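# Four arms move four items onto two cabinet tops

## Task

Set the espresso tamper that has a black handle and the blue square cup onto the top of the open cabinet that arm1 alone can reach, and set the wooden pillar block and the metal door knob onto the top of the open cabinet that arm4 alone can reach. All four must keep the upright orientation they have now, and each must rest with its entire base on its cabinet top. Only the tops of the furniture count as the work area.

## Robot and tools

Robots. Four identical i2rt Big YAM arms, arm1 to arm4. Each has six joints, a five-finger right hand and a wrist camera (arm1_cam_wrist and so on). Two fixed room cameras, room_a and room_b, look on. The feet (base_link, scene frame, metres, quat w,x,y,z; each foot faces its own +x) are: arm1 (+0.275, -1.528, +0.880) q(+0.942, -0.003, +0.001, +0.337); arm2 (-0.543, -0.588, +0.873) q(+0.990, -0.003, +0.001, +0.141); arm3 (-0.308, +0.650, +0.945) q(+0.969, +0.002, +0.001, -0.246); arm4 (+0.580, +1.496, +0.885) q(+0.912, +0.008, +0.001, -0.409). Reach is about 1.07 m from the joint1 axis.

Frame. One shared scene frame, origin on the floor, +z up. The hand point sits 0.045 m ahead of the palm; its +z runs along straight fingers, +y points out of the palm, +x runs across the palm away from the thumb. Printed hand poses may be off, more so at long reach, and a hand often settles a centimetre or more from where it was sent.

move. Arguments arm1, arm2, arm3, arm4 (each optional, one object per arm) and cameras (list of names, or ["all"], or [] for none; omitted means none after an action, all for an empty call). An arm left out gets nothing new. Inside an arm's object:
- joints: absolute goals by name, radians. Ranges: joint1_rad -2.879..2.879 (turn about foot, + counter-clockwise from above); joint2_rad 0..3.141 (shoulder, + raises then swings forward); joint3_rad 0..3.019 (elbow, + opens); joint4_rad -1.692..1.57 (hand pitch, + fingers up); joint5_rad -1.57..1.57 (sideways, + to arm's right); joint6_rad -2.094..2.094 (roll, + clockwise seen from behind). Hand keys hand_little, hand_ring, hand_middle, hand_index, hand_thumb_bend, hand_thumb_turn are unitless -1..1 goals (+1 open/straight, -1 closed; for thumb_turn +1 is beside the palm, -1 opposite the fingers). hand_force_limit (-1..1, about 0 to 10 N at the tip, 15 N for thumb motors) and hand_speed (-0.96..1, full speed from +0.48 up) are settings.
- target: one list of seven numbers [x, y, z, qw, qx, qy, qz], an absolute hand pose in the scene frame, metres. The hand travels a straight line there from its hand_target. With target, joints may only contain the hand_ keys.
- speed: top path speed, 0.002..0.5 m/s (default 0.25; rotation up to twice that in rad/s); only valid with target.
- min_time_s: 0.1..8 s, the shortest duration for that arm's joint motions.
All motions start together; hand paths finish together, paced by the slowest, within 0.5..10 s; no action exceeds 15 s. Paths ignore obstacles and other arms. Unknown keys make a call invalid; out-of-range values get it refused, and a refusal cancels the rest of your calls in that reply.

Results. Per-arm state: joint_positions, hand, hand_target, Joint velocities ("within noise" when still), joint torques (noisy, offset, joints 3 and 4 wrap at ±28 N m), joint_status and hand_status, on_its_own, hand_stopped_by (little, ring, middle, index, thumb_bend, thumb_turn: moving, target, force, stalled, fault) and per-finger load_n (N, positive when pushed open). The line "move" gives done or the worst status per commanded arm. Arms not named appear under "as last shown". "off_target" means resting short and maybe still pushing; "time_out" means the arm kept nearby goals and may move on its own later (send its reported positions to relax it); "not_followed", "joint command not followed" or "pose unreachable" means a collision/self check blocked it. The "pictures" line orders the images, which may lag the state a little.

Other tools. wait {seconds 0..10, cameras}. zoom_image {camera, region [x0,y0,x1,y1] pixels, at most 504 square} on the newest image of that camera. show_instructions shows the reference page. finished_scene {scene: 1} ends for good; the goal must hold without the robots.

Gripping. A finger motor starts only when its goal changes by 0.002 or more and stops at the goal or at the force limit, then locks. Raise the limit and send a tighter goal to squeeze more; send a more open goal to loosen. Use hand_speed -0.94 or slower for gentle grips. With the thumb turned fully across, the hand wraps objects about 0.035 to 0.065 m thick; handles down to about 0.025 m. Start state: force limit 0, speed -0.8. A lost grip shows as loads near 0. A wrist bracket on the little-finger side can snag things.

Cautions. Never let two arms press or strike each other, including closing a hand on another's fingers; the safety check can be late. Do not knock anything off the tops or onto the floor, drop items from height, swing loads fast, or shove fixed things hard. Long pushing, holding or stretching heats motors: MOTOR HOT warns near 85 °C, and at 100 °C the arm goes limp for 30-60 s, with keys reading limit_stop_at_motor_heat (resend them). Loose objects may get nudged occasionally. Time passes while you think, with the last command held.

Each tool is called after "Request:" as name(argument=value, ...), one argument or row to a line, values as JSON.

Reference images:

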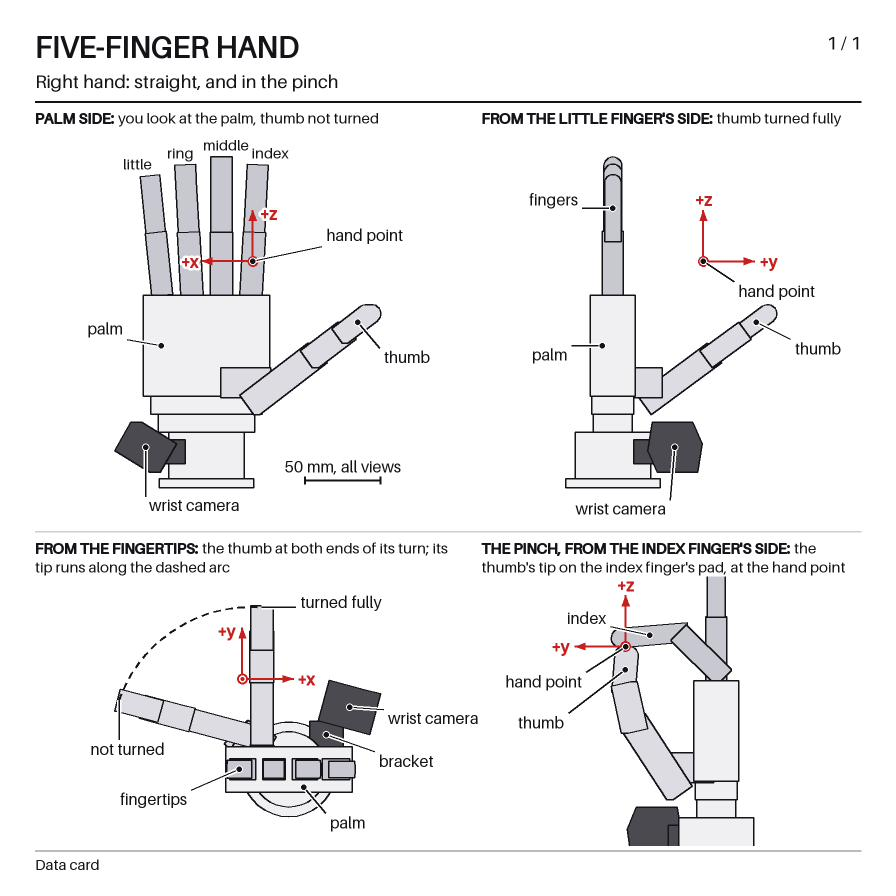

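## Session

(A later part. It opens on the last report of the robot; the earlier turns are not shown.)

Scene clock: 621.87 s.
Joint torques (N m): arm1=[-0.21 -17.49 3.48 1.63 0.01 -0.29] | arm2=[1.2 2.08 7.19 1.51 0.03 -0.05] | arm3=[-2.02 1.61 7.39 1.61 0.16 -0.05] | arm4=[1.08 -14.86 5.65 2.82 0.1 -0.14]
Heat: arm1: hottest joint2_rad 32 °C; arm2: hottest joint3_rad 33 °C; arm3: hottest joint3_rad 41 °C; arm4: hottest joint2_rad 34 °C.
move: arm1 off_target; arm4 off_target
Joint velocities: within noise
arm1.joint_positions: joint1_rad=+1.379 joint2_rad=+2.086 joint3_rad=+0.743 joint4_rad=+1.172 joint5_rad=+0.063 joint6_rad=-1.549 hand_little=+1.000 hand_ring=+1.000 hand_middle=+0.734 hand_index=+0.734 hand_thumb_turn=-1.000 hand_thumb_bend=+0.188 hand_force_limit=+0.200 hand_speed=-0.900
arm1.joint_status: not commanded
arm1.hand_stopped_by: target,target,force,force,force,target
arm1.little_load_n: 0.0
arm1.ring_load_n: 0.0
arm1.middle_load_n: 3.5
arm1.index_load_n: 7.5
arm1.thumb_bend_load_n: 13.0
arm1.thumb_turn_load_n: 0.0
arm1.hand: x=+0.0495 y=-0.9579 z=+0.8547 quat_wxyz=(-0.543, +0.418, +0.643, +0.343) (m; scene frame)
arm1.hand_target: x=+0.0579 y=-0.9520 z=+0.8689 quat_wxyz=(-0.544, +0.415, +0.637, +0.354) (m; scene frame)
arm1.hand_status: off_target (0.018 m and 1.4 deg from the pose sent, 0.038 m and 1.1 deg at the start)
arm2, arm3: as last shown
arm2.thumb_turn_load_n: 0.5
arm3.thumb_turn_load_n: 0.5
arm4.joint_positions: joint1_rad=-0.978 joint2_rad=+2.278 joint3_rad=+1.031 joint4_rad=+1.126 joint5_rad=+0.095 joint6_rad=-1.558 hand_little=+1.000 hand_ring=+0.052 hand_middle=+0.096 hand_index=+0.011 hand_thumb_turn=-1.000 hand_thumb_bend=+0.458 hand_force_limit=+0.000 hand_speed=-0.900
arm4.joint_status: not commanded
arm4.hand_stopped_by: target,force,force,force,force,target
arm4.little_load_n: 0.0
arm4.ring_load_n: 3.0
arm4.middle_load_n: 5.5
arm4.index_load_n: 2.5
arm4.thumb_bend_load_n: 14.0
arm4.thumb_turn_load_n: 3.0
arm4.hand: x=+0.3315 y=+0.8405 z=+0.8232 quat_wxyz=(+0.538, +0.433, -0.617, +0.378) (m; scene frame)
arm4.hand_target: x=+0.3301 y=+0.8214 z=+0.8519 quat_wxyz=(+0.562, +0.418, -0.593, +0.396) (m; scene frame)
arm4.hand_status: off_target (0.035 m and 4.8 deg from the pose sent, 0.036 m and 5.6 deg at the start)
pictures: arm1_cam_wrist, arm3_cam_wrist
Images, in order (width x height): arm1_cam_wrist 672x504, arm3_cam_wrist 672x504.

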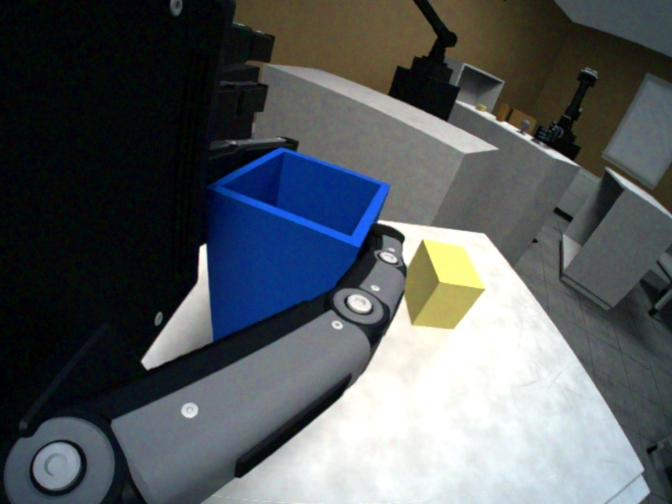

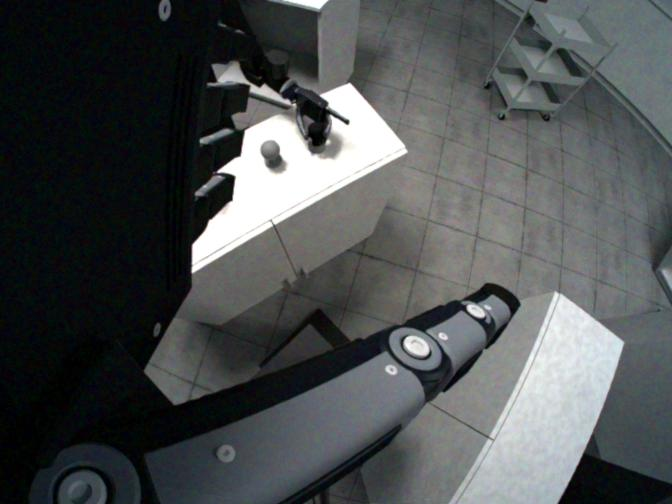

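Request:
move(
  arm4={"target": [0.330, 0.820, 0.857, 0.5625, 0.4181, -0.5927, 0.3968], "speed": 0.03},
  arm1={"target": [0.11, -1.10, 1.07, -0.5447, 0.4141, 0.6377, 0.3537], "speed": 0.15},
  cameras=["arm1_cam_wrist"],
)

Request:
move(
  arm4={"joints": {"hand_speed": -0.6, "hand_index": 0.7, "hand_middle": 0.7, "hand_ring": 0.7, "hand_thumb_bend": 1}},
  arm1={"joints": {"joint1_rad": -0.9}, "min_time_s": 4},
  cameras=["arm1_cam_wrist", "arm4_cam_wrist", "arm3_cam_wrist"],
)

Scene clock: 635.07 s.
Joint torques (N m): arm1=[2.73 -5.3 8.49 1.65 0.16 -0.19] | arm2=[1.2 2.08 7.19 1.51 0.03 -0.05] | arm3=[-2.02 1.55 7.41 1.58 0.14 -0.01] | arm4=[1.14 -15.79 5.41 2.61 0.06 -0.14]
Heat: arm1: hottest joint2_rad 32 °C; arm2: hottest joint3_rad 33 °C; arm3: hottest joint3_rad 41 °C; arm4: hottest joint2_rad 34 °C.
move: arm1 off_target; arm4 off_target
Joint velocities: within noise
arm1.joint_positions: joint1_rad=+1.412 joint2_rad=+1.066 joint3_rad=+0.412 joint4_rad=+0.505 joint5_rad=+0.133 joint6_rad=-1.549 hand_little=+1.000 hand_ring=+1.000 hand_middle=+0.734 hand_index=+0.734 hand_thumb_turn=-1.000 hand_thumb_bend=+0.188 hand_force_limit=+0.200 hand_speed=-0.900
arm1.joint_status: not commanded
arm1.hand_stopped_by: target,target,force,force,force,target
arm1.little_load_n: 0.0
arm1.ring_load_n: 0.0
arm1.middle_load_n: 3.5
arm1.index_load_n: 7.5
arm1.thumb_bend_load_n: 13.0
arm1.thumb_turn_load_n: 0.0
arm1.hand: x=+0.1212 y=-1.0929 z=+1.0697 quat_wxyz=(-0.542, +0.423, +0.631, +0.360) (m; scene frame)
arm1.hand_target: x=+0.1149 y=-1.0954 z=+1.0705 quat_wxyz=(-0.543, +0.417, +0.635, +0.358) (m; scene frame)
arm1.hand_status: off_target (0.013 m and 1.5 deg from the pose sent, 0.265 m and 1.4 deg at the start)
arm2, arm3: as last shown
arm2.thumb_turn_load_n: 0.0
arm3.thumb_turn_load_n: 0.0
arm4.joint_positions: joint1_rad=-0.978 joint2_rad=+2.278 joint3_rad=+1.031 joint4_rad=+1.126 joint5_rad=+0.095 joint6_rad=-1.558 hand_little=+1.000 hand_ring=+0.052 hand_middle=+0.096 hand_index=+0.011 hand_thumb_turn=-1.000 hand_thumb_bend=+0.458 hand_force_limit=+0.000 hand_speed=-0.900
arm4.joint_status: not commanded
arm4.hand_stopped_by: target,force,force,force,force,target
arm4.little_load_n: 0.0
arm4.ring_load_n: 3.0
arm4.middle_load_n: 5.5
arm4.index_load_n: 2.5
arm4.thumb_bend_load_n: 14.0
arm4.thumb_turn_load_n: 2.5
arm4.hand: x=+0.3315 y=+0.8405 z=+0.8232 quat_wxyz=(+0.538, +0.433, -0.617, +0.378) (m; scene frame)
arm4.hand_target: x=+0.3302 y=+0.8211 z=+0.8571 quat_wxyz=(+0.562, +0.418, -0.593, +0.397) (m; scene frame)
arm4.hand_status: off_target (0.040 m and 4.8 deg from the pose sent, 0.040 m and 4.8 deg at the start)
pictures: arm1_cam_wrist
Images, in order (width x height): arm1_cam_wrist 672x504.

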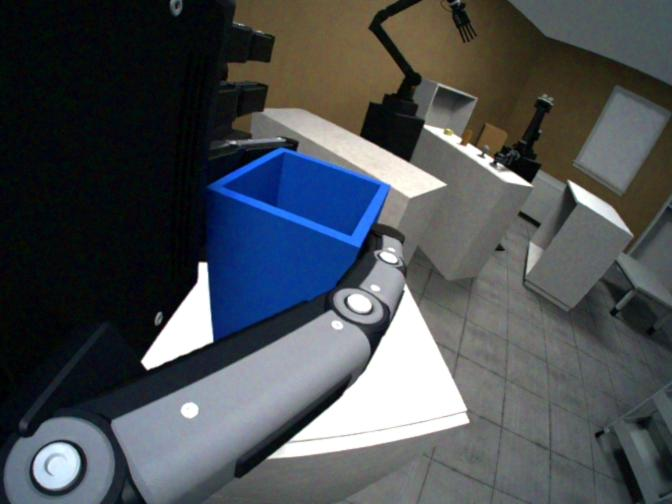

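Scene clock: 639.43 s.
Joint torques (N m): arm1=[1.26 -4.72 8.62 1.44 0.05 -0.22] | arm2=[1.26 2.08 7.19 1.5 0.03 -0.05] | arm3=[-1.61 1.55 7.35 1.59 0.16 -0.03] | arm4=[1.08 -15.91 4.67 2.29 0.05 -0.14]
Heat: arm1: hottest joint2_rad 31 °C; arm2: hottest joint3_rad 33 °C; arm3: hottest joint3_rad 41 °C; arm4: hottest joint2_rad 35 °C.
move: arm1 done; arm4 done
Joint velocities: within noise
arm1.joint_positions: joint1_rad=-0.894 joint2_rad=+1.066 joint3_rad=+0.412 joint4_rad=+0.505 joint5_rad=+0.136 joint6_rad=-1.549 hand_little=+1.000 hand_ring=+1.000 hand_middle=+0.734 hand_index=+0.734 hand_thumb_turn=-1.000 hand_thumb_bend=+0.188 hand_force_limit=+0.200 hand_speed=-0.900
arm1.joint_status: all done
arm1.hand_stopped_by: target,target,force,force,force,target
arm1.little_load_n: 0.0
arm1.ring_load_n: 0.0
arm1.middle_load_n: 3.0
arm1.index_load_n: 7.0
arm1.thumb_bend_load_n: 13.0
arm1.thumb_turn_load_n: 0.0
arm1.hand: x=+0.7001 y=-1.7034 z=+1.0732 quat_wxyz=(+0.113, +0.746, -0.128, +0.644) (m; scene frame)
arm1.hand_target: x=+0.6993 y=-1.7054 z=+1.0739 quat_wxyz=(+0.116, +0.747, -0.128, +0.642) (m; scene frame)
arm1.hand_status: not commanded
arm2, arm3: as last shown
arm3.little_load_n: -0.5
arm3.middle_load_n: 0.5
arm4.joint_positions: joint1_rad=-0.978 joint2_rad=+2.278 joint3_rad=+1.042 joint4_rad=+1.137 joint5_rad=+0.095 joint6_rad=-1.560 hand_little=+1.000 hand_ring=+0.700 hand_middle=+0.700 hand_index=+0.700 hand_thumb_turn=-1.000 hand_thumb_bend=+1.000 hand_force_limit=+0.000 hand_speed=-0.600
arm4.joint_status: all done
arm4.hand_stopped_by: target,target,target,target,target,target
arm4.little_load_n: 0.0
arm4.ring_load_n: 0.0
arm4.middle_load_n: 0.0
arm4.index_load_n: 0.0
arm4.thumb_bend_load_n: 0.0
arm4.thumb_turn_load_n: 0.0
arm4.hand: x=+0.3301 y=+0.8354 z=+0.8301 quat_wxyz=(+0.544, +0.428, -0.611, +0.383) (m; scene frame)
arm4.hand_target: x=+0.3301 y=+0.8210 z=+0.8575 quat_wxyz=(+0.563, +0.418, -0.592, +0.397) (m; scene frame)
arm4.hand_status: not commanded
pictures: arm1_cam_wrist, arm3_cam_wrist, arm4_cam_wrist
Images, in order (width x height): arm1_cam_wrist 672x504, arm3_cam_wrist 672x504, arm4_cam_wrist 672x504.

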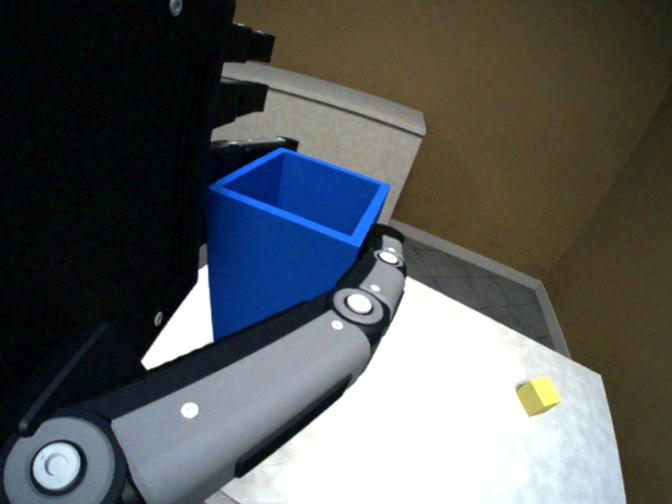

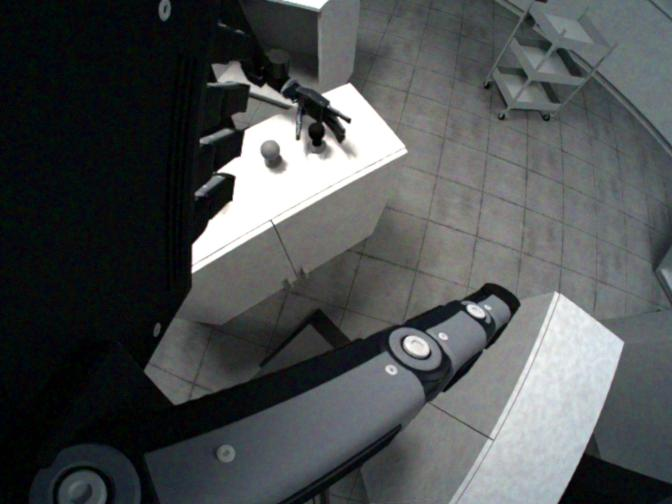

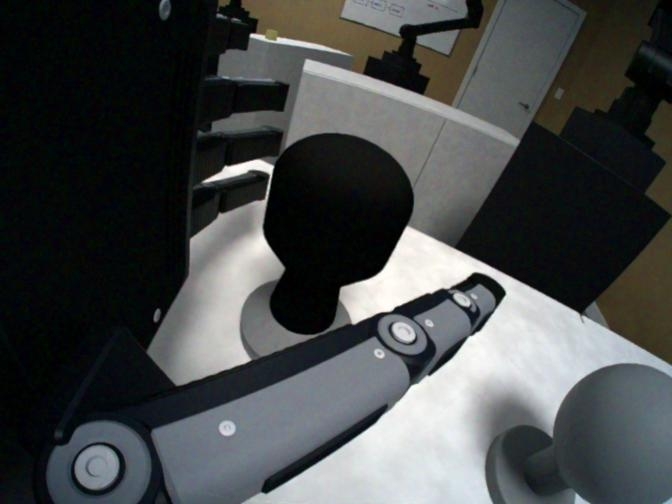

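Request:
move(
  arm4={"target": [0.379, 0.962, 0.90, 0.5625, 0.4181, -0.5927, 0.3968], "speed": 0.12, "joints": {"hand_speed": 0, "hand_index": 1, "hand_middle": 1, "hand_ring": 1}},
  arm1={"target": [0.865, -1.750, 0.885, 0.110, 0.7494, -0.1288, 0.640], "speed": 0.15},
  arm3={"target": [0.145, 0.775, 0.945, -0.0869, 0.800, 0.1196, 0.5813], "speed": 0.25},
  cameras=["arm1_cam_wrist", "arm4_cam_wrist", "arm3_cam_wrist"],
)

Scene clock: 672.60 s.
Joint torques (N m): arm1=[-0.38 -14.74 6.87 2.93 -0.01 -0.17] | arm2=[1.26 2.08 7.19 1.51 0.03 -0.05] | arm3=[-2.61 -9.82 3.78 2.47 -0.06 -0.12] | arm4=[1.14 -12.34 1.66 2.29 0.08 -0.11]
Heat: arm1: hottest joint2_rad 30 °C; arm2: hottest joint3_rad 33 °C; arm3: hottest joint3_rad 41 °C; arm4: hottest joint2_rad 35 °C.
move: arm1 off_target; arm3 off_target; arm4 off_target
Joint velocities: within noise
arm1.joint_positions: joint1_rad=-0.894 joint2_rad=+2.024 joint3_rad=+0.742 joint4_rad=+1.062 joint5_rad=+0.106 joint6_rad=-1.549 hand_little=+1.000 hand_ring=+1.000 hand_middle=+0.734 hand_index=+0.734 hand_thumb_turn=-1.000 hand_thumb_bend=+0.188 hand_force_limit=+0.200 hand_speed=-0.900
arm1.joint_status: not commanded
arm1.hand_stopped_by: target,target,force,force,force,target
arm1.little_load_n: 0.0
arm1.ring_load_n: 0.0
arm1.middle_load_n: 3.5
arm1.index_load_n: 6.5
arm1.thumb_bend_load_n: 13.0
arm1.thumb_turn_load_n: 0.5
arm1.hand: x=+0.8508 y=-1.7307 z=+0.8674 quat_wxyz=(+0.101, +0.771, -0.120, +0.618) (m; scene frame)
arm1.hand_target: x=+0.8641 y=-1.7435 z=+0.8851 quat_wxyz=(+0.107, +0.750, -0.125, +0.640) (m; scene frame)
arm1.hand_status: off_target (0.030 m and 3.8 deg from the pose sent, 0.255 m and 0.7 deg at the start)
arm2: as last shown
arm2.middle_load_n: 0.5
arm2.thumb_turn_load_n: 0.5
arm3.joint_positions: joint1_rad=+0.970 joint2_rad=+1.771 joint3_rad=+0.350 joint4_rad=+1.048 joint5_rad=+0.164 joint6_rad=-1.514 hand_little=+1.000 hand_ring=+1.000 hand_middle=+1.000 hand_index=+1.000 hand_thumb_turn=-1.000 hand_thumb_bend=+1.000 hand_force_limit=+0.000 hand_speed=+0.000
arm3.joint_status: not commanded
arm3.hand_stopped_by: target,target,target,target,target,target
arm3.little_load_n: 0.0
arm3.ring_load_n: 0.0
arm3.middle_load_n: 0.0
arm3.index_load_n: 0.0
arm3.thumb_bend_load_n: 0.0
arm3.thumb_turn_load_n: 0.0
arm3.hand: x=+0.1310 y=+0.7737 z=+0.9294 quat_wxyz=(-0.084, +0.815, +0.124, +0.559) (m; scene frame)
arm3.hand_target: x=+0.1430 y=+0.7755 z=+0.9417 quat_wxyz=(-0.085, +0.803, +0.121, +0.577) (m; scene frame)
arm3.hand_status: off_target (0.021 m and 3.1 deg from the pose sent, 0.543 m and 30.2 deg at the start)
arm4.joint_positions: joint1_rad=-0.943 joint2_rad=+2.036 joint3_rad=+0.605 joint4_rad=+1.352 joint5_rad=+0.131 joint6_rad=-1.560 hand_little=+1.000 hand_ring=+1.000 hand_middle=+1.000 hand_index=+1.000 hand_thumb_turn=-1.000 hand_thumb_bend=+1.000 hand_force_limit=+0.000 hand_speed=+0.000
arm4.joint_status: all done
arm4.hand_stopped_by: target,target,target,target,target,target
arm4.little_load_n: 0.0
arm4.ring_load_n: 0.0
arm4.middle_load_n: 0.0
arm4.index_load_n: 0.0
arm4.thumb_bend_load_n: 0.0
arm4.thumb_turn_load_n: 0.5
arm4.hand: x=+0.3770 y=+0.9655 z=+0.8845 quat_wxyz=(+0.551, +0.425, -0.605, +0.387) (m; scene frame)
arm4.hand_target: x=+0.3791 y=+0.9611 z=+0.9018 quat_wxyz=(+0.563, +0.418, -0.592, +0.397) (m; scene frame)
arm4.hand_status: off_target (0.016 m and 2.4 deg from the pose sent, 0.153 m and 3.6 deg at the start)
pictures: arm1_cam_wrist, arm3_cam_wrist, arm4_cam_wrist
Images, in order (width x height): arm1_cam_wrist 672x504, arm3_cam_wrist 672x504, arm4_cam_wrist 672x504.

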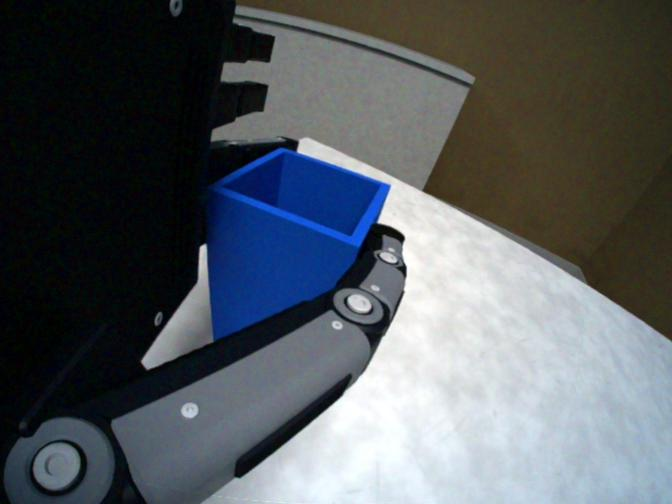

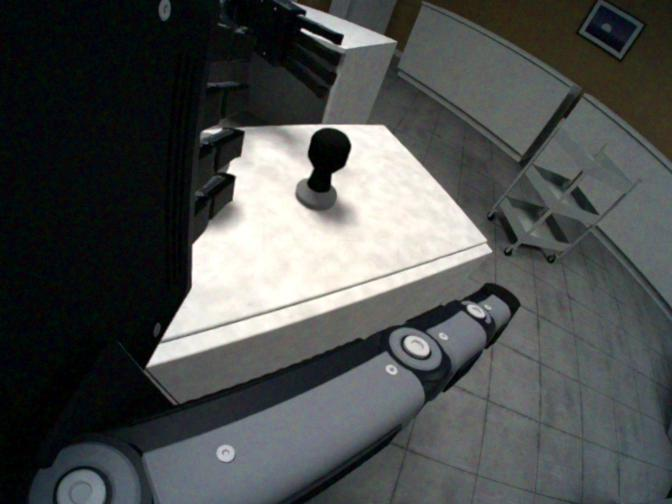

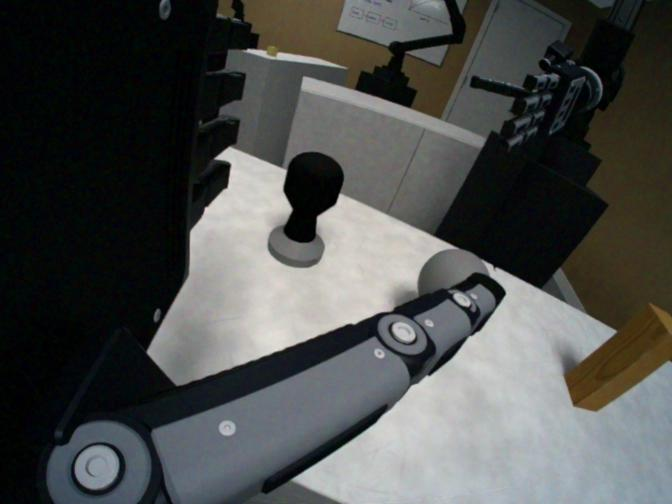

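Request:
zoom_image(
  camera="arm3_cam_wrist",
  region=[270, 110, 390, 220],
)

Scaled by 4.200 from the camera's 672x504 image, which has a finer 960x720 frame.

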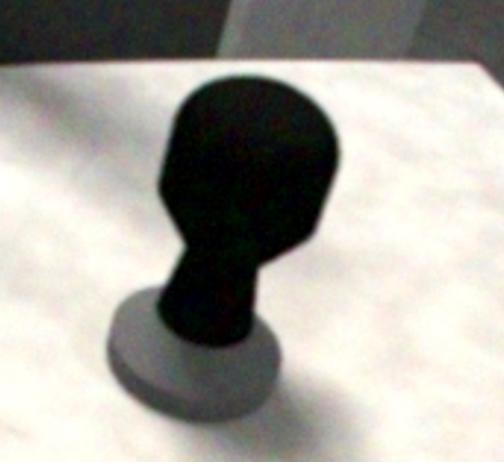

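Request:
move(
  arm4={"target": [0.41, 1.06, 1.01, 0.5625, 0.4181, -0.5927, 0.3968], "speed": 0.2},
  arm1={"target": [0.868, -1.762, 0.866, 0.1199, 0.7272, -0.1315, 0.6629], "speed": 0.06},
  cameras=["arm1_cam_wrist"],
)

Request:
move(
  arm4={"target": [0.24, 1.155, 0.93, 0.5724, 0.3076, -0.7196, 0.2447], "speed": 0.2},
  arm3={"target": [0.233, 0.800, 0.877, -0.0970, 0.7464, 0.1115, 0.6489], "speed": 0.12},
  cameras=["arm1_cam_wrist", "arm4_cam_wrist", "arm3_cam_wrist", "room_b"],
)

Scene clock: 717.03 s.
Joint torques (N m): arm1=[-0.32 -14.62 6.38 2.95 0.14 -0.24] | arm2=[1.26 2.08 7.17 1.5 0.03 -0.05] | arm3=[-3.02 -10.05 3.69 2.39 -0.1 -0.12] | arm4=[1.14 -5.89 4.1 1.17 0.07 -0.09]
Heat: arm1: hottest joint3_rad 31 °C; arm2: hottest joint3_rad 34 °C; arm3: hottest joint3_rad 37 °C; arm4: hottest joint2_rad 34 °C.
move: arm1 off_target; arm4 done
Joint velocities: within noise
arm1.joint_positions: joint1_rad=-0.922 joint2_rad=+2.132 joint3_rad=+0.781 joint4_rad=+1.204 joint5_rad=+0.106 joint6_rad=-1.549 hand_little=+1.000 hand_ring=+1.000 hand_middle=+0.734 hand_index=+0.734 hand_thumb_turn=-1.000 hand_thumb_bend=+0.188 hand_force_limit=+0.200 hand_speed=-0.900
arm1.joint_status: not commanded
arm1.hand_stopped_by: target,target,force,force,force,target
arm1.little_load_n: 0.0
arm1.ring_load_n: 0.0
arm1.middle_load_n: 3.5
arm1.index_load_n: 6.5
arm1.thumb_bend_load_n: 13.0
arm1.thumb_turn_load_n: 0.5
arm1.hand: x=+0.8576 y=-1.7496 z=+0.8537 quat_wxyz=(+0.112, +0.745, -0.129, +0.645) (m; scene frame)
arm1.hand_target: x=+0.8675 y=-1.7623 z=+0.8661 quat_wxyz=(+0.120, +0.727, -0.132, +0.663) (m; scene frame)
arm1.hand_status: off_target (0.020 m and 3.0 deg from the pose sent, 0.036 m and 7.6 deg at the start)
arm2, arm3: as last shown
arm2.middle_load_n: 0.0
arm2.thumb_turn_load_n: 0.0
arm3.joint_positions: joint1_rad=+0.970 joint2_rad=+1.771 joint3_rad=+0.350 joint4_rad=+1.048 joint5_rad=+0.164 joint6_rad=-1.515 hand_little=+1.000 hand_ring=+1.000 hand_middle=+1.000 hand_index=+1.000 hand_thumb_turn=-1.000 hand_thumb_bend=+1.000 hand_force_limit=+0.000 hand_speed=+0.000
arm3.thumb_turn_load_n: 0.5
arm3.hand: x=+0.1311 y=+0.7737 z=+0.9295 quat_wxyz=(-0.083, +0.815, +0.125, +0.560) (m; scene frame)
arm3.hand_target: x=+0.1430 y=+0.7754 z=+0.9418 quat_wxyz=(-0.085, +0.803, +0.122, +0.577) (m; scene frame)
arm4.joint_positions: joint1_rad=-0.905 joint2_rad=+1.423 joint3_rad=+0.309 joint4_rad=+1.082 joint5_rad=+0.167 joint6_rad=-1.560 hand_little=+1.000 hand_ring=+1.000 hand_middle=+1.000 hand_index=+1.000 hand_thumb_turn=-1.000 hand_thumb_bend=+1.000 hand_force_limit=+0.000 hand_speed=+0.000
arm4.joint_status: not commanded
arm4.hand_stopped_by: target,target,target,target,target,target
arm4.little_load_n: 0.0
arm4.ring_load_n: 0.0
arm4.middle_load_n: 0.5
arm4.index_load_n: 0.0
arm4.thumb_bend_load_n: 0.0
arm4.thumb_turn_load_n: 0.0
arm4.hand: x=+0.4087 y=+1.0609 z=+1.0105 quat_wxyz=(+0.564, +0.415, -0.593, +0.399) (m; scene frame)
arm4.hand_target: x=+0.4107 y=+1.0591 z=+1.0095 quat_wxyz=(+0.562, +0.419, -0.593, +0.397) (m; scene frame)
arm4.hand_status: done (0.002 m and 0.5 deg from the pose sent, 0.160 m and 2.4 deg at the start)
pictures: arm1_cam_wrist
Images, in order (width x height): arm1_cam_wrist 672x504.

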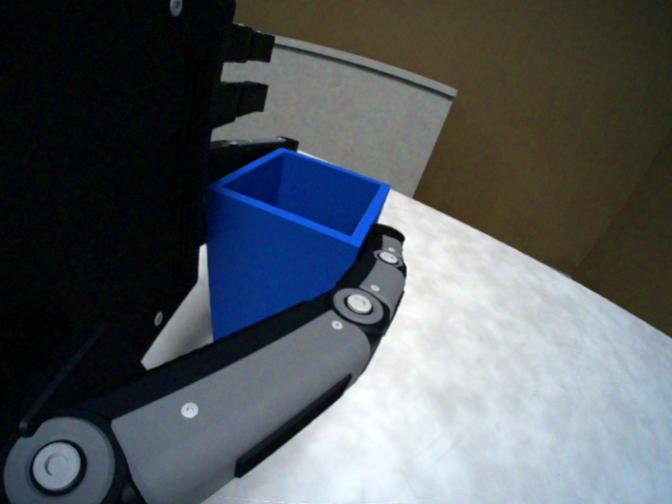

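Scene clock: 718.80 s.
Joint torques (N m): arm1=[0.38 -15.09 6.22 2.84 0.11 -0.2] | arm2=[1.26 2.14 7.19 1.5 0.03 -0.05] | arm3=[-2.78 -12.81 2 2.41 -0.14 -0.12] | arm4=[0.56 -6.83 4.33 1.17 -0.08 0.14]
Heat: arm1: hottest joint3_rad 31 °C; arm2: hottest joint3_rad 34 °C; arm3: hottest joint3_rad 37 °C; arm4: hottest joint2_rad 34 °C.
move: arm3 done; arm4 off_target
Joint velocities: within noise
arm1, arm2: as last shown
arm1.index_load_n: 7.0
arm1.thumb_turn_load_n: 0.0
arm3.joint_positions: joint1_rad=+0.925 joint2_rad=+2.245 joint3_rad=+0.645 joint4_rad=+1.437 joint5_rad=+0.127 joint6_rad=-1.547 hand_little=+1.000 hand_ring=+1.000 hand_middle=+1.000 hand_index=+1.000 hand_thumb_turn=-1.000 hand_thumb_bend=+1.000 hand_force_limit=+0.000 hand_speed=+0.000
arm3.joint_status: not commanded
arm3.hand_stopped_by: target,target,target,target,target,target
arm3.little_load_n: 0.0
arm3.ring_load_n: 0.0
arm3.middle_load_n: 0.0
arm3.index_load_n: 0.0
arm3.thumb_bend_load_n: 0.0
arm3.thumb_turn_load_n: 0.0
arm3.hand: x=+0.2280 y=+0.8026 z=+0.8724 quat_wxyz=(-0.099, +0.754, +0.112, +0.640) (m; scene frame)
arm3.hand_target: x=+0.2333 y=+0.8001 z=+0.8763 quat_wxyz=(-0.097, +0.746, +0.111, +0.649) (m; scene frame)
arm3.hand_status: done (0.007 m and 1.4 deg from the pose sent, 0.118 m and 13.1 deg at the start)
arm4.joint_positions: joint1_rad=-1.322 joint2_rad=+1.623 joint3_rad=+0.342 joint4_rad=+1.057 joint5_rad=+0.161 joint6_rad=-1.535 hand_little=+1.000 hand_ring=+1.000 hand_middle=+1.000 hand_index=+1.000 hand_thumb_turn=-1.000 hand_thumb_bend=+1.000 hand_force_limit=+0.000 hand_speed=+0.000
arm4.joint_status: not commanded
arm4.hand_stopped_by: target,target,target,target,target,target
arm4.little_load_n: 0.0
arm4.ring_load_n: 0.0
arm4.middle_load_n: 0.0
arm4.index_load_n: -0.5
arm4.thumb_bend_load_n: 0.0
arm4.thumb_turn_load_n: 0.0
arm4.hand: x=+0.2470 y=+1.1630 z=+0.9285 quat_wxyz=(+0.570, +0.312, -0.720, +0.242) (m; scene frame)
arm4.hand_target: x=+0.2430 y=+1.1553 z=+0.9306 quat_wxyz=(+0.570, +0.306, -0.721, +0.249) (m; scene frame)
arm4.hand_status: off_target (0.011 m and 0.6 deg from the pose sent, 0.209 m and 26.0 deg at the start)
pictures: arm1_cam_wrist, arm3_cam_wrist, arm4_cam_wrist, room_b
Images, in order (width x height): arm1_cam_wrist 672x504, arm3_cam_wrist 672x504, arm4_cam_wrist 672x504, room_b 896x504.

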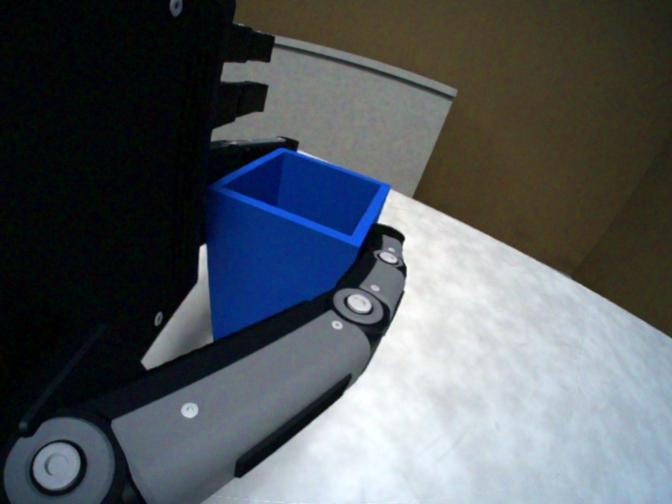

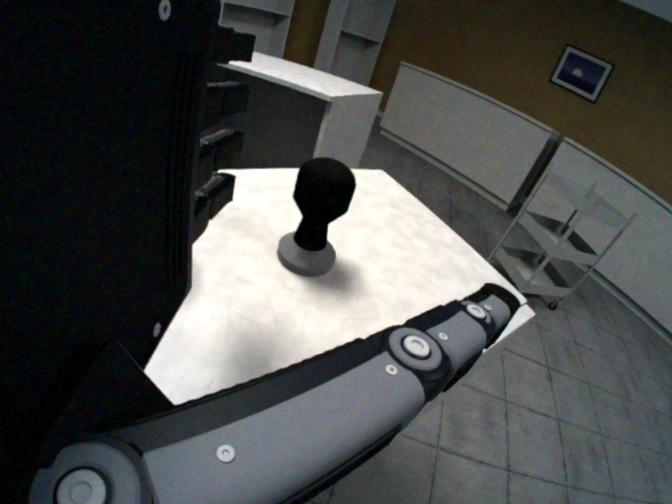

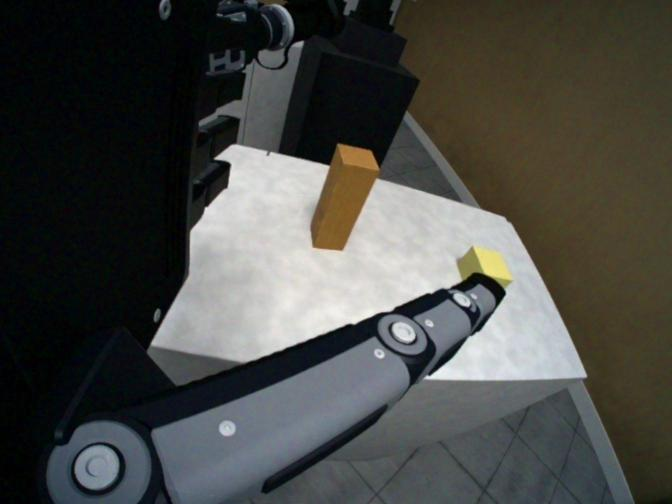

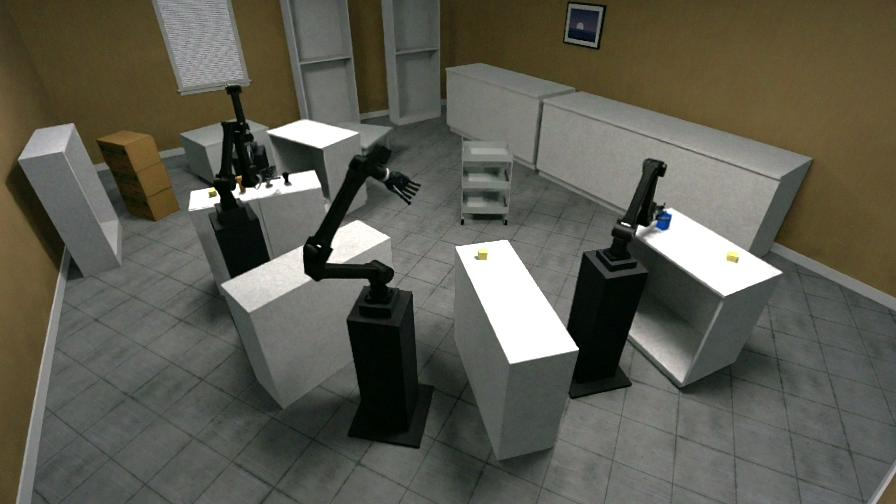

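Request:
zoom_image(
  camera="room_b",
  region=[610, 170, 750, 260],
)

Request:
zoom_image(
  camera="arm3_cam_wrist",
  region=[260, 140, 380, 290],
)

Request:
zoom_image(
  camera="arm4_cam_wrist",
  region=[290, 130, 400, 260],
)

Scaled by 3.600 from the camera's 896x504 image, which has a finer 1280x720 frame.

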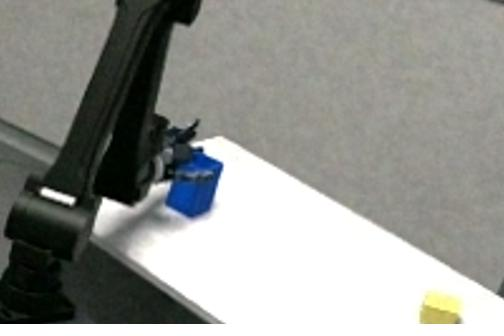

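Scaled by 3.360 from the camera's 672x504 image, which has a finer 960x720 frame.

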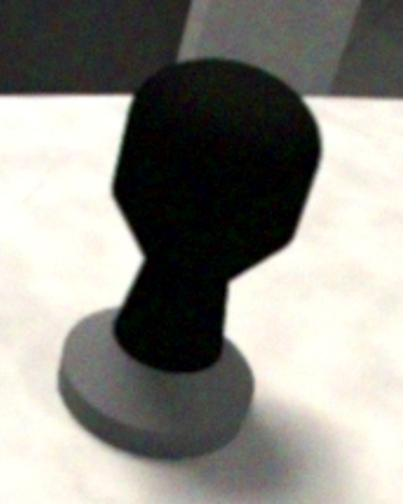

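Scaled by 3.877 from the camera's 672x504 image, which has a finer 960x720 frame.

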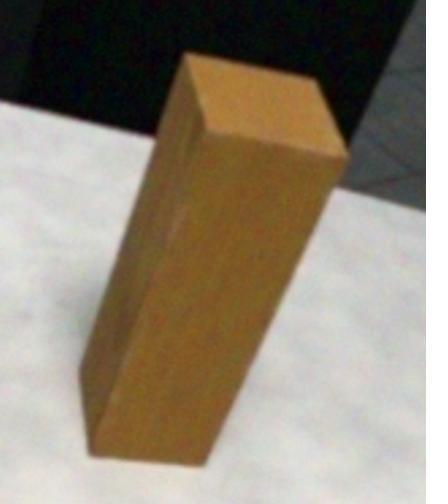

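Request:
move(
  arm4={"target": [0.149, 1.141, 0.855, 0.5752, 0.363, -0.6616, 0.3156], "speed": 0.12},
  arm3={"target": [0.342, 0.829, 0.816, -0.0970, 0.7464, 0.1115, 0.6489], "speed": 0.1},
  arm1={"target": [0.868, -1.762, 0.854, 0.1199, 0.7272, -0.1315, 0.6629], "speed": 0.03},
  cameras=["arm1_cam_wrist", "arm4_cam_wrist", "arm3_cam_wrist", "room_b"],
)

Request:
zoom_image(
  camera="room_b",
  region=[640, 190, 710, 240],
)

Scene clock: 753.07 s.
Joint torques (N m): arm1=[0.32 -13.74 5.86 2.55 0.12 -0.21] | arm2=[1.2 2.08 7.2 1.51 0.03 -0.05] | arm3=[-3.31 -15.97 3.73 1.39 -0.13 -0.11] | arm4=[0.15 -10.23 1.81 2.29 -0.2 -0.2]
Heat: arm1: hottest joint2_rad 31 °C; arm2: hottest joint3_rad 34 °C; arm3: hottest joint3_rad 35 °C; arm4: hottest joint2_rad 33 °C.
move: arm1 off_target; arm3 done; arm4 off_target
Joint velocities: within noise
arm1.joint_positions: joint1_rad=-0.922 joint2_rad=+2.156 joint3_rad=+0.795 joint4_rad=+1.240 joint5_rad=+0.106 joint6_rad=-1.549 hand_little=+1.000 hand_ring=+1.000 hand_middle=+0.734 hand_index=+0.734 hand_thumb_turn=-1.000 hand_thumb_bend=+0.188 hand_force_limit=+0.200 hand_speed=-0.900
arm1.joint_status: not commanded
arm1.hand_stopped_by: target,target,force,force,force,target
arm1.little_load_n: 0.0
arm1.ring_load_n: 0.0
arm1.middle_load_n: 3.0
arm1.index_load_n: 6.5
arm1.thumb_bend_load_n: 13.0
arm1.thumb_turn_load_n: 0.0
arm1.hand: x=+0.8620 y=-1.7506 z=+0.8526 quat_wxyz=(+0.112, +0.737, -0.129, +0.654) (m; scene frame)
arm1.hand_target: x=+0.8676 y=-1.7618 z=+0.8537 quat_wxyz=(+0.120, +0.728, -0.132, +0.662) (m; scene frame)
arm1.hand_status: off_target (0.013 m and 1.7 deg from the pose sent, 0.016 m and 3.0 deg at the start)
arm2: as last shown
arm3.joint_positions: joint1_rad=+0.885 joint2_rad=+2.446 joint3_rad=+1.016 joint4_rad=+1.296 joint5_rad=+0.092 joint6_rad=-1.552 hand_little=+1.000 hand_ring=+1.000 hand_middle=+1.000 hand_index=+1.000 hand_thumb_turn=-1.000 hand_thumb_bend=+1.000 hand_force_limit=+0.000 hand_speed=+0.000
arm3.joint_status: not commanded
arm3.hand_stopped_by: target,target,target,target,target,target
arm3.little_load_n: 0.0
arm3.ring_load_n: 0.0
arm3.middle_load_n: 0.0
arm3.index_load_n: 0.0
arm3.thumb_bend_load_n: 0.0
arm3.thumb_turn_load_n: 0.0
arm3.hand: x=+0.3370 y=+0.8308 z=+0.8202 quat_wxyz=(-0.101, +0.745, +0.107, +0.651) (m; scene frame)
arm3.hand_target: x=+0.3416 y=+0.8266 z=+0.8145 quat_wxyz=(-0.096, +0.747, +0.109, +0.649) (m; scene frame)
arm3.hand_status: done (0.007 m and 0.7 deg from the pose sent, 0.130 m and 1.4 deg at the start)
arm4.joint_positions: joint1_rad=-1.607 joint2_rad=+2.094 joint3_rad=+0.556 joint4_rad=+1.377 joint5_rad=-0.302 joint6_rad=-1.587 hand_little=+1.000 hand_ring=+1.000 hand_middle=+1.000 hand_index=+1.000 hand_thumb_turn=-1.000 hand_thumb_bend=+1.000 hand_force_limit=+0.000 hand_speed=+0.000
arm4.joint_status: not commanded
arm4.hand_stopped_by: target,target,target,target,target,target
arm4.little_load_n: 0.0
arm4.ring_load_n: 0.0
arm4.middle_load_n: 0.0
arm4.index_load_n: 0.0
arm4.thumb_bend_load_n: 0.0
arm4.thumb_turn_load_n: 0.5
arm4.hand: x=+0.1551 y=+1.1451 z=+0.8461 quat_wxyz=(+0.562, +0.356, -0.677, +0.316) (m; scene frame)
arm4.hand_target: x=+0.1488 y=+1.1425 z=+0.8544 quat_wxyz=(+0.576, +0.359, -0.664, +0.314) (m; scene frame)
arm4.hand_status: off_target (0.012 m and 2.5 deg from the pose sent, 0.125 m and 12.3 deg at the start)
pictures: arm1_cam_wrist, arm3_cam_wrist, arm4_cam_wrist, room_b
Images, in order (width x height): arm1_cam_wrist 672x504, arm3_cam_wrist 672x504, arm4_cam_wrist 672x504, room_b 896x504.

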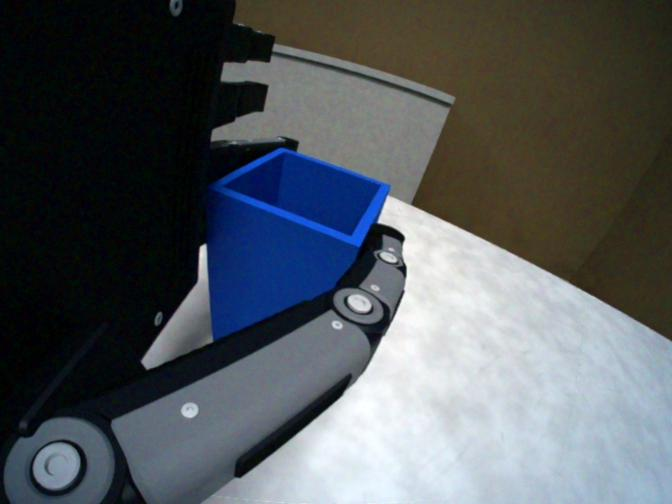

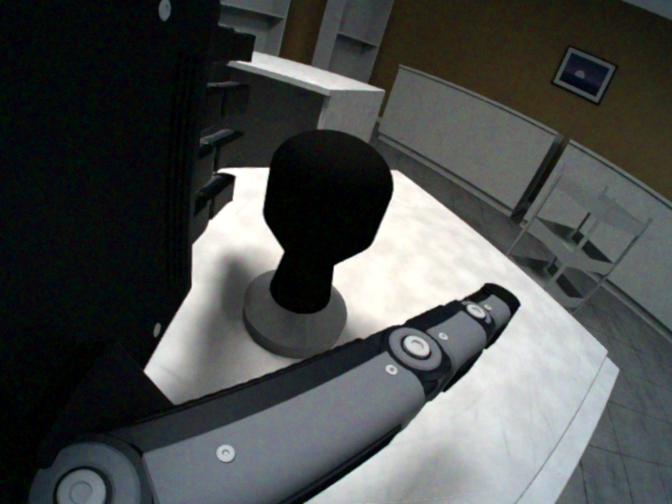

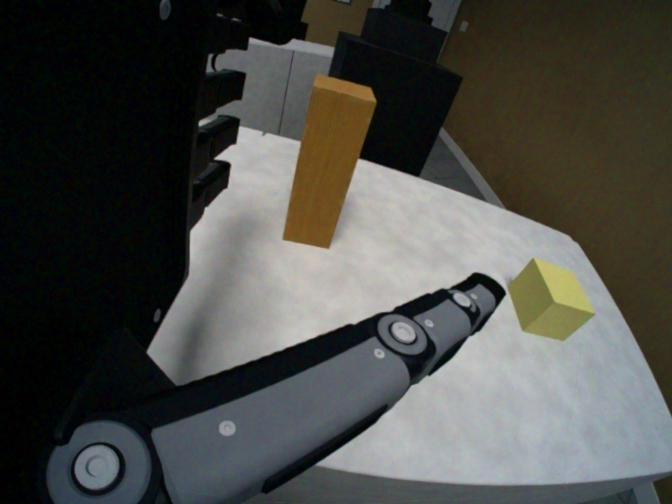

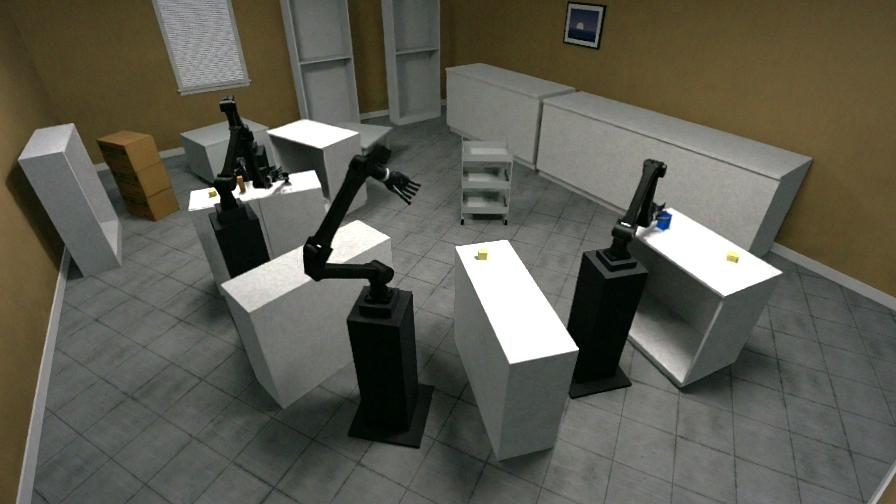

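Scaled by 7.200 from the camera's 896x504 image, which has a finer 1280x720 frame.

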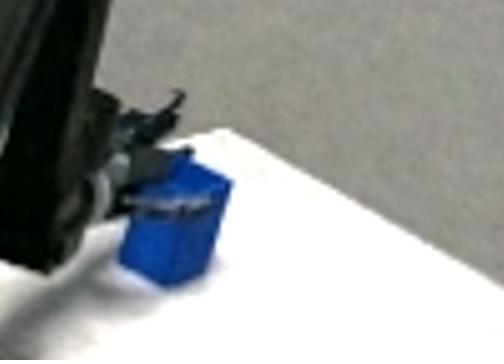

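Request:
move(
  arm4={"target": [0.083, 1.052, 0.840, 0.5752, 0.363, -0.6616, 0.3156], "speed": 0.07},
  arm3={"target": [0.342, 0.829, 0.806, -0.0970, 0.7464, 0.1115, 0.6489], "speed": 0.05, "joints": {"hand_speed": -0.7, "hand_index": 0.5, "hand_middle": 0.5, "hand_thumb_bend": 0.65}},
  arm1={"target": [0.868, -1.762, 0.858, 0.1199, 0.7272, -0.1315, 0.6629], "speed": 0.03},
  cameras=["arm4_cam_wrist", "arm3_cam_wrist"],
)

Request:
move(
  arm1={"joints": {"hand_speed": -0.5, "hand_index": 1, "hand_middle": 1, "hand_thumb_bend": 1}},
  cameras=["arm1_cam_wrist", "room_b"],
)

Scene clock: 782.17 s.
Joint torques (N m): arm1=[0.09 -14.68 5.75 2.18 0.11 -0.25] | arm2=[1.26 2.14 7.17 1.5 0.03 -0.05] | arm3=[-2.67 -16.09 3.77 1.81 -0.15 -0.11] | arm4=[0.85 -12.34 3.84 1.17 0.03 -0.18]
Heat: arm1: hottest joint2_rad 31 °C; arm2: hottest joint3_rad 34 °C; arm3: hottest joint3_rad 34 °C; arm4: hottest joint2_rad 32 °C.
move: arm1 off_target; arm3 done; arm4 done
Joint velocities: within noise
arm1.joint_positions: joint1_rad=-0.922 joint2_rad=+2.156 joint3_rad=+0.795 joint4_rad=+1.240 joint5_rad=+0.106 joint6_rad=-1.549 hand_little=+1.000 hand_ring=+1.000 hand_middle=+0.734 hand_index=+0.734 hand_thumb_turn=-1.000 hand_thumb_bend=+0.188 hand_force_limit=+0.200 hand_speed=-0.900
arm1.joint_status: not commanded
arm1.hand_stopped_by: target,target,force,force,force,target
arm1.little_load_n: 0.0
arm1.ring_load_n: 0.0
arm1.middle_load_n: 3.0
arm1.index_load_n: 6.5
arm1.thumb_bend_load_n: 13.0
arm1.thumb_turn_load_n: 0.0
arm1.hand: x=+0.8620 y=-1.7506 z=+0.8526 quat_wxyz=(+0.112, +0.737, -0.129, +0.654) (m; scene frame)
arm1.hand_target: x=+0.8678 y=-1.7618 z=+0.8580 quat_wxyz=(+0.120, +0.727, -0.132, +0.663) (m; scene frame)
arm1.hand_status: off_target (0.014 m and 1.7 deg from the pose sent, 0.014 m and 1.7 deg at the start)
arm2.joint_positions: joint1_rad=-0.545 joint2_rad=+0.526 joint3_rad=+1.335 joint4_rad=-1.486 joint5_rad=+0.048 joint6_rad=-1.152 hand_little=+1.000 hand_ring=+1.000 hand_middle=+1.000 hand_index=+1.000 hand_thumb_turn=-1.000 hand_thumb_bend=+1.000 hand_force_limit=+0.000 hand_speed=+0.000
arm2.joint_status: not commanded
arm2.hand_stopped_by: target,target,target,target,target,target
arm2.little_load_n: 0.0
arm2.ring_load_n: 0.0
arm2.middle_load_n: 0.0
arm2.index_load_n: 0.0
arm2.thumb_bend_load_n: 0.0
arm2.thumb_turn_load_n: 0.0
arm2.hand: x=-0.3950 y=-0.6780 z=+1.3214 quat_wxyz=(-0.009, +0.847, -0.310, +0.433) (m; scene frame)
arm2.hand_target: x=-0.3948 y=-0.6780 z=+1.3323 quat_wxyz=(-0.010, +0.841, -0.308, +0.445) (m; scene frame)
arm2.hand_status: not commanded
arm3.joint_positions: joint1_rad=+0.884 joint2_rad=+2.468 joint3_rad=+1.027 joint4_rad=+1.296 joint5_rad=+0.089 joint6_rad=-1.552 hand_little=+1.000 hand_ring=+1.000 hand_middle=+0.500 hand_index=+0.500 hand_thumb_turn=-1.000 hand_thumb_bend=+0.650 hand_force_limit=+0.000 hand_speed=-0.700
arm3.joint_status: all done
arm3.hand_stopped_by: target,target,target,target,target,target
arm3.little_load_n: 0.0
arm3.ring_load_n: 0.0
arm3.middle_load_n: 0.0
arm3.index_load_n: 0.0
arm3.thumb_bend_load_n: 0.0
arm3.thumb_turn_load_n: 0.0
arm3.hand: x=+0.3366 y=+0.8301 z=+0.8097 quat_wxyz=(-0.100, +0.748, +0.109, +0.647) (m; scene frame)
arm3.hand_target: x=+0.3417 y=+0.8280 z=+0.8060 quat_wxyz=(-0.097, +0.747, +0.111, +0.649) (m; scene frame)
arm3.hand_status: done (0.007 m and 0.6 deg from the pose sent, 0.015 m and 0.7 deg at the start)
arm4.joint_positions: joint1_rad=-1.552 joint2_rad=+2.189 joint3_rad=+0.862 joint4_rad=+1.199 joint5_rad=-0.262 joint6_rad=-1.587 hand_little=+1.000 hand_ring=+1.000 hand_middle=+1.000 hand_index=+1.000 hand_thumb_turn=-1.000 hand_thumb_bend=+1.000 hand_force_limit=+0.000 hand_speed=+0.000
arm4.joint_status: not commanded
arm4.hand_stopped_by: target,target,target,target,target,target
arm4.little_load_n: -0.5
arm4.ring_load_n: 0.0
arm4.middle_load_n: 0.0
arm4.index_load_n: 0.0
arm4.thumb_bend_load_n: 0.0
arm4.thumb_turn_load_n: 0.0
arm4.hand: x=+0.0896 y=+1.0543 z=+0.8398 quat_wxyz=(+0.572, +0.361, -0.663, +0.321) (m; scene frame)
arm4.hand_target: x=+0.0866 y=+1.0483 z=+0.8388 quat_wxyz=(+0.574, +0.366, -0.660, +0.318) (m; scene frame)
arm4.hand_status: done (0.007 m and 0.8 deg from the pose sent, 0.118 m and 2.5 deg at the start)
pictures: arm3_cam_wrist, arm4_cam_wrist
Images, in order (width x height): arm3_cam_wrist 672x504, arm4_cam_wrist 672x504.

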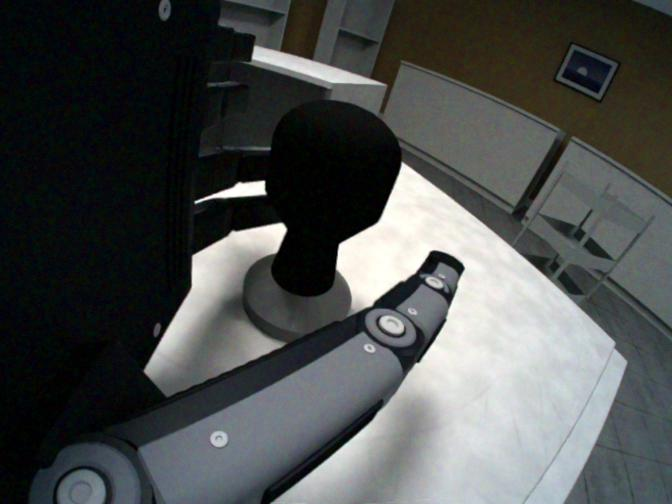

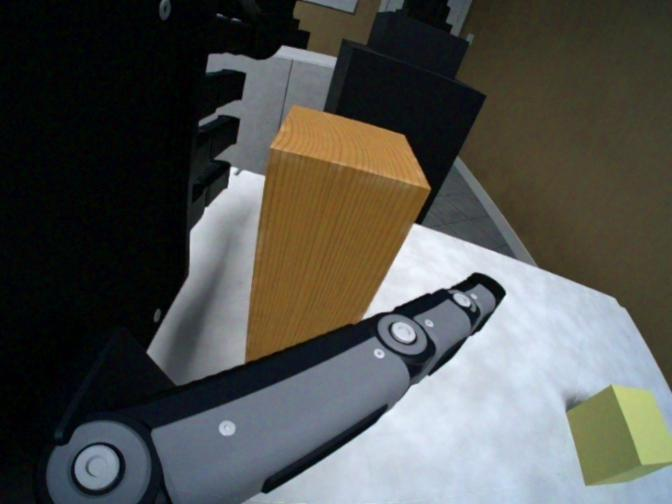

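Scene clock: 783.80 s.
Joint torques (N m): arm1=[-0.09 -15.09 5.65 2.37 0.14 -0.25] | arm2=[1.2 2.14 7.17 1.5 0.03 -0.05] | arm3=[-2.78 -15.91 3.71 1.83 -0.14 -0.13] | arm4=[0.85 -12.34 3.84 1.16 0.03 -0.18]
Heat: arm1: hottest joint2_rad 31 °C; arm2: hottest joint3_rad 34 °C; arm3: hottest joint3_rad 34 °C; arm4: hottest joint2_rad 32 °C.
move: arm1 done
Joint velocities: within noise
arm1.joint_positions: joint1_rad=-0.922 joint2_rad=+2.156 joint3_rad=+0.795 joint4_rad=+1.240 joint5_rad=+0.106 joint6_rad=-1.549 hand_little=+1.000 hand_ring=+1.000 hand_middle=+1.000 hand_index=+1.000 hand_thumb_turn=-1.000 hand_thumb_bend=+1.000 hand_force_limit=+0.200 hand_speed=-0.500
arm1.joint_status: all done
arm1.hand_stopped_by: target,target,target,target,target,target
arm1.little_load_n: 0.0
arm1.ring_load_n: 0.0
arm1.middle_load_n: 0.0
arm1.index_load_n: 0.0
arm1.thumb_bend_load_n: 0.0
arm1.thumb_turn_load_n: 0.0
arm1.hand: x=+0.8620 y=-1.7506 z=+0.8526 quat_wxyz=(+0.112, +0.737, -0.129, +0.654) (m; scene frame)
arm1.hand_target: x=+0.8678 y=-1.7618 z=+0.8580 quat_wxyz=(+0.120, +0.727, -0.132, +0.663) (m; scene frame)
arm1.hand_status: not commanded
arm2, arm3, arm4: as last shown
arm4.little_load_n: 0.0
pictures: arm1_cam_wrist, room_b
Images, in order (width x height): arm1_cam_wrist 672x504, room_b 896x504.

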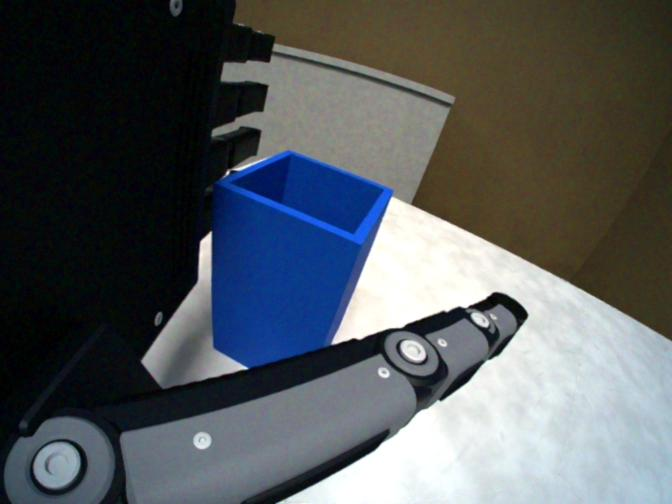

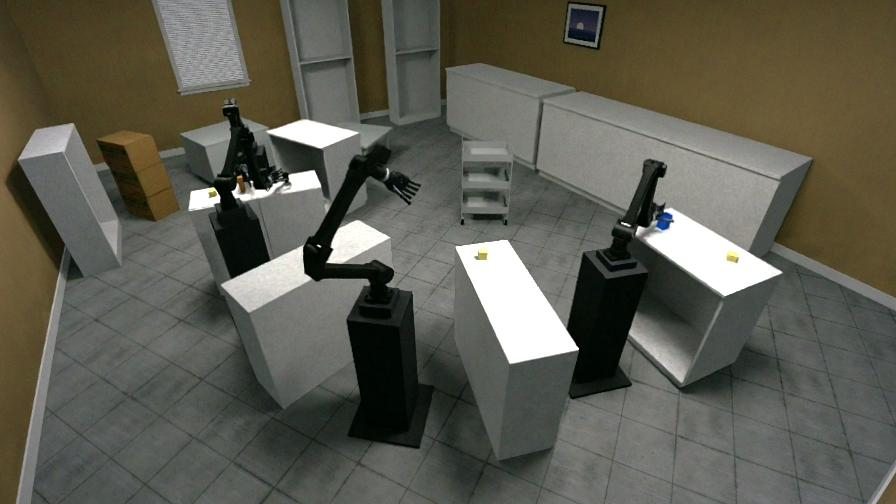

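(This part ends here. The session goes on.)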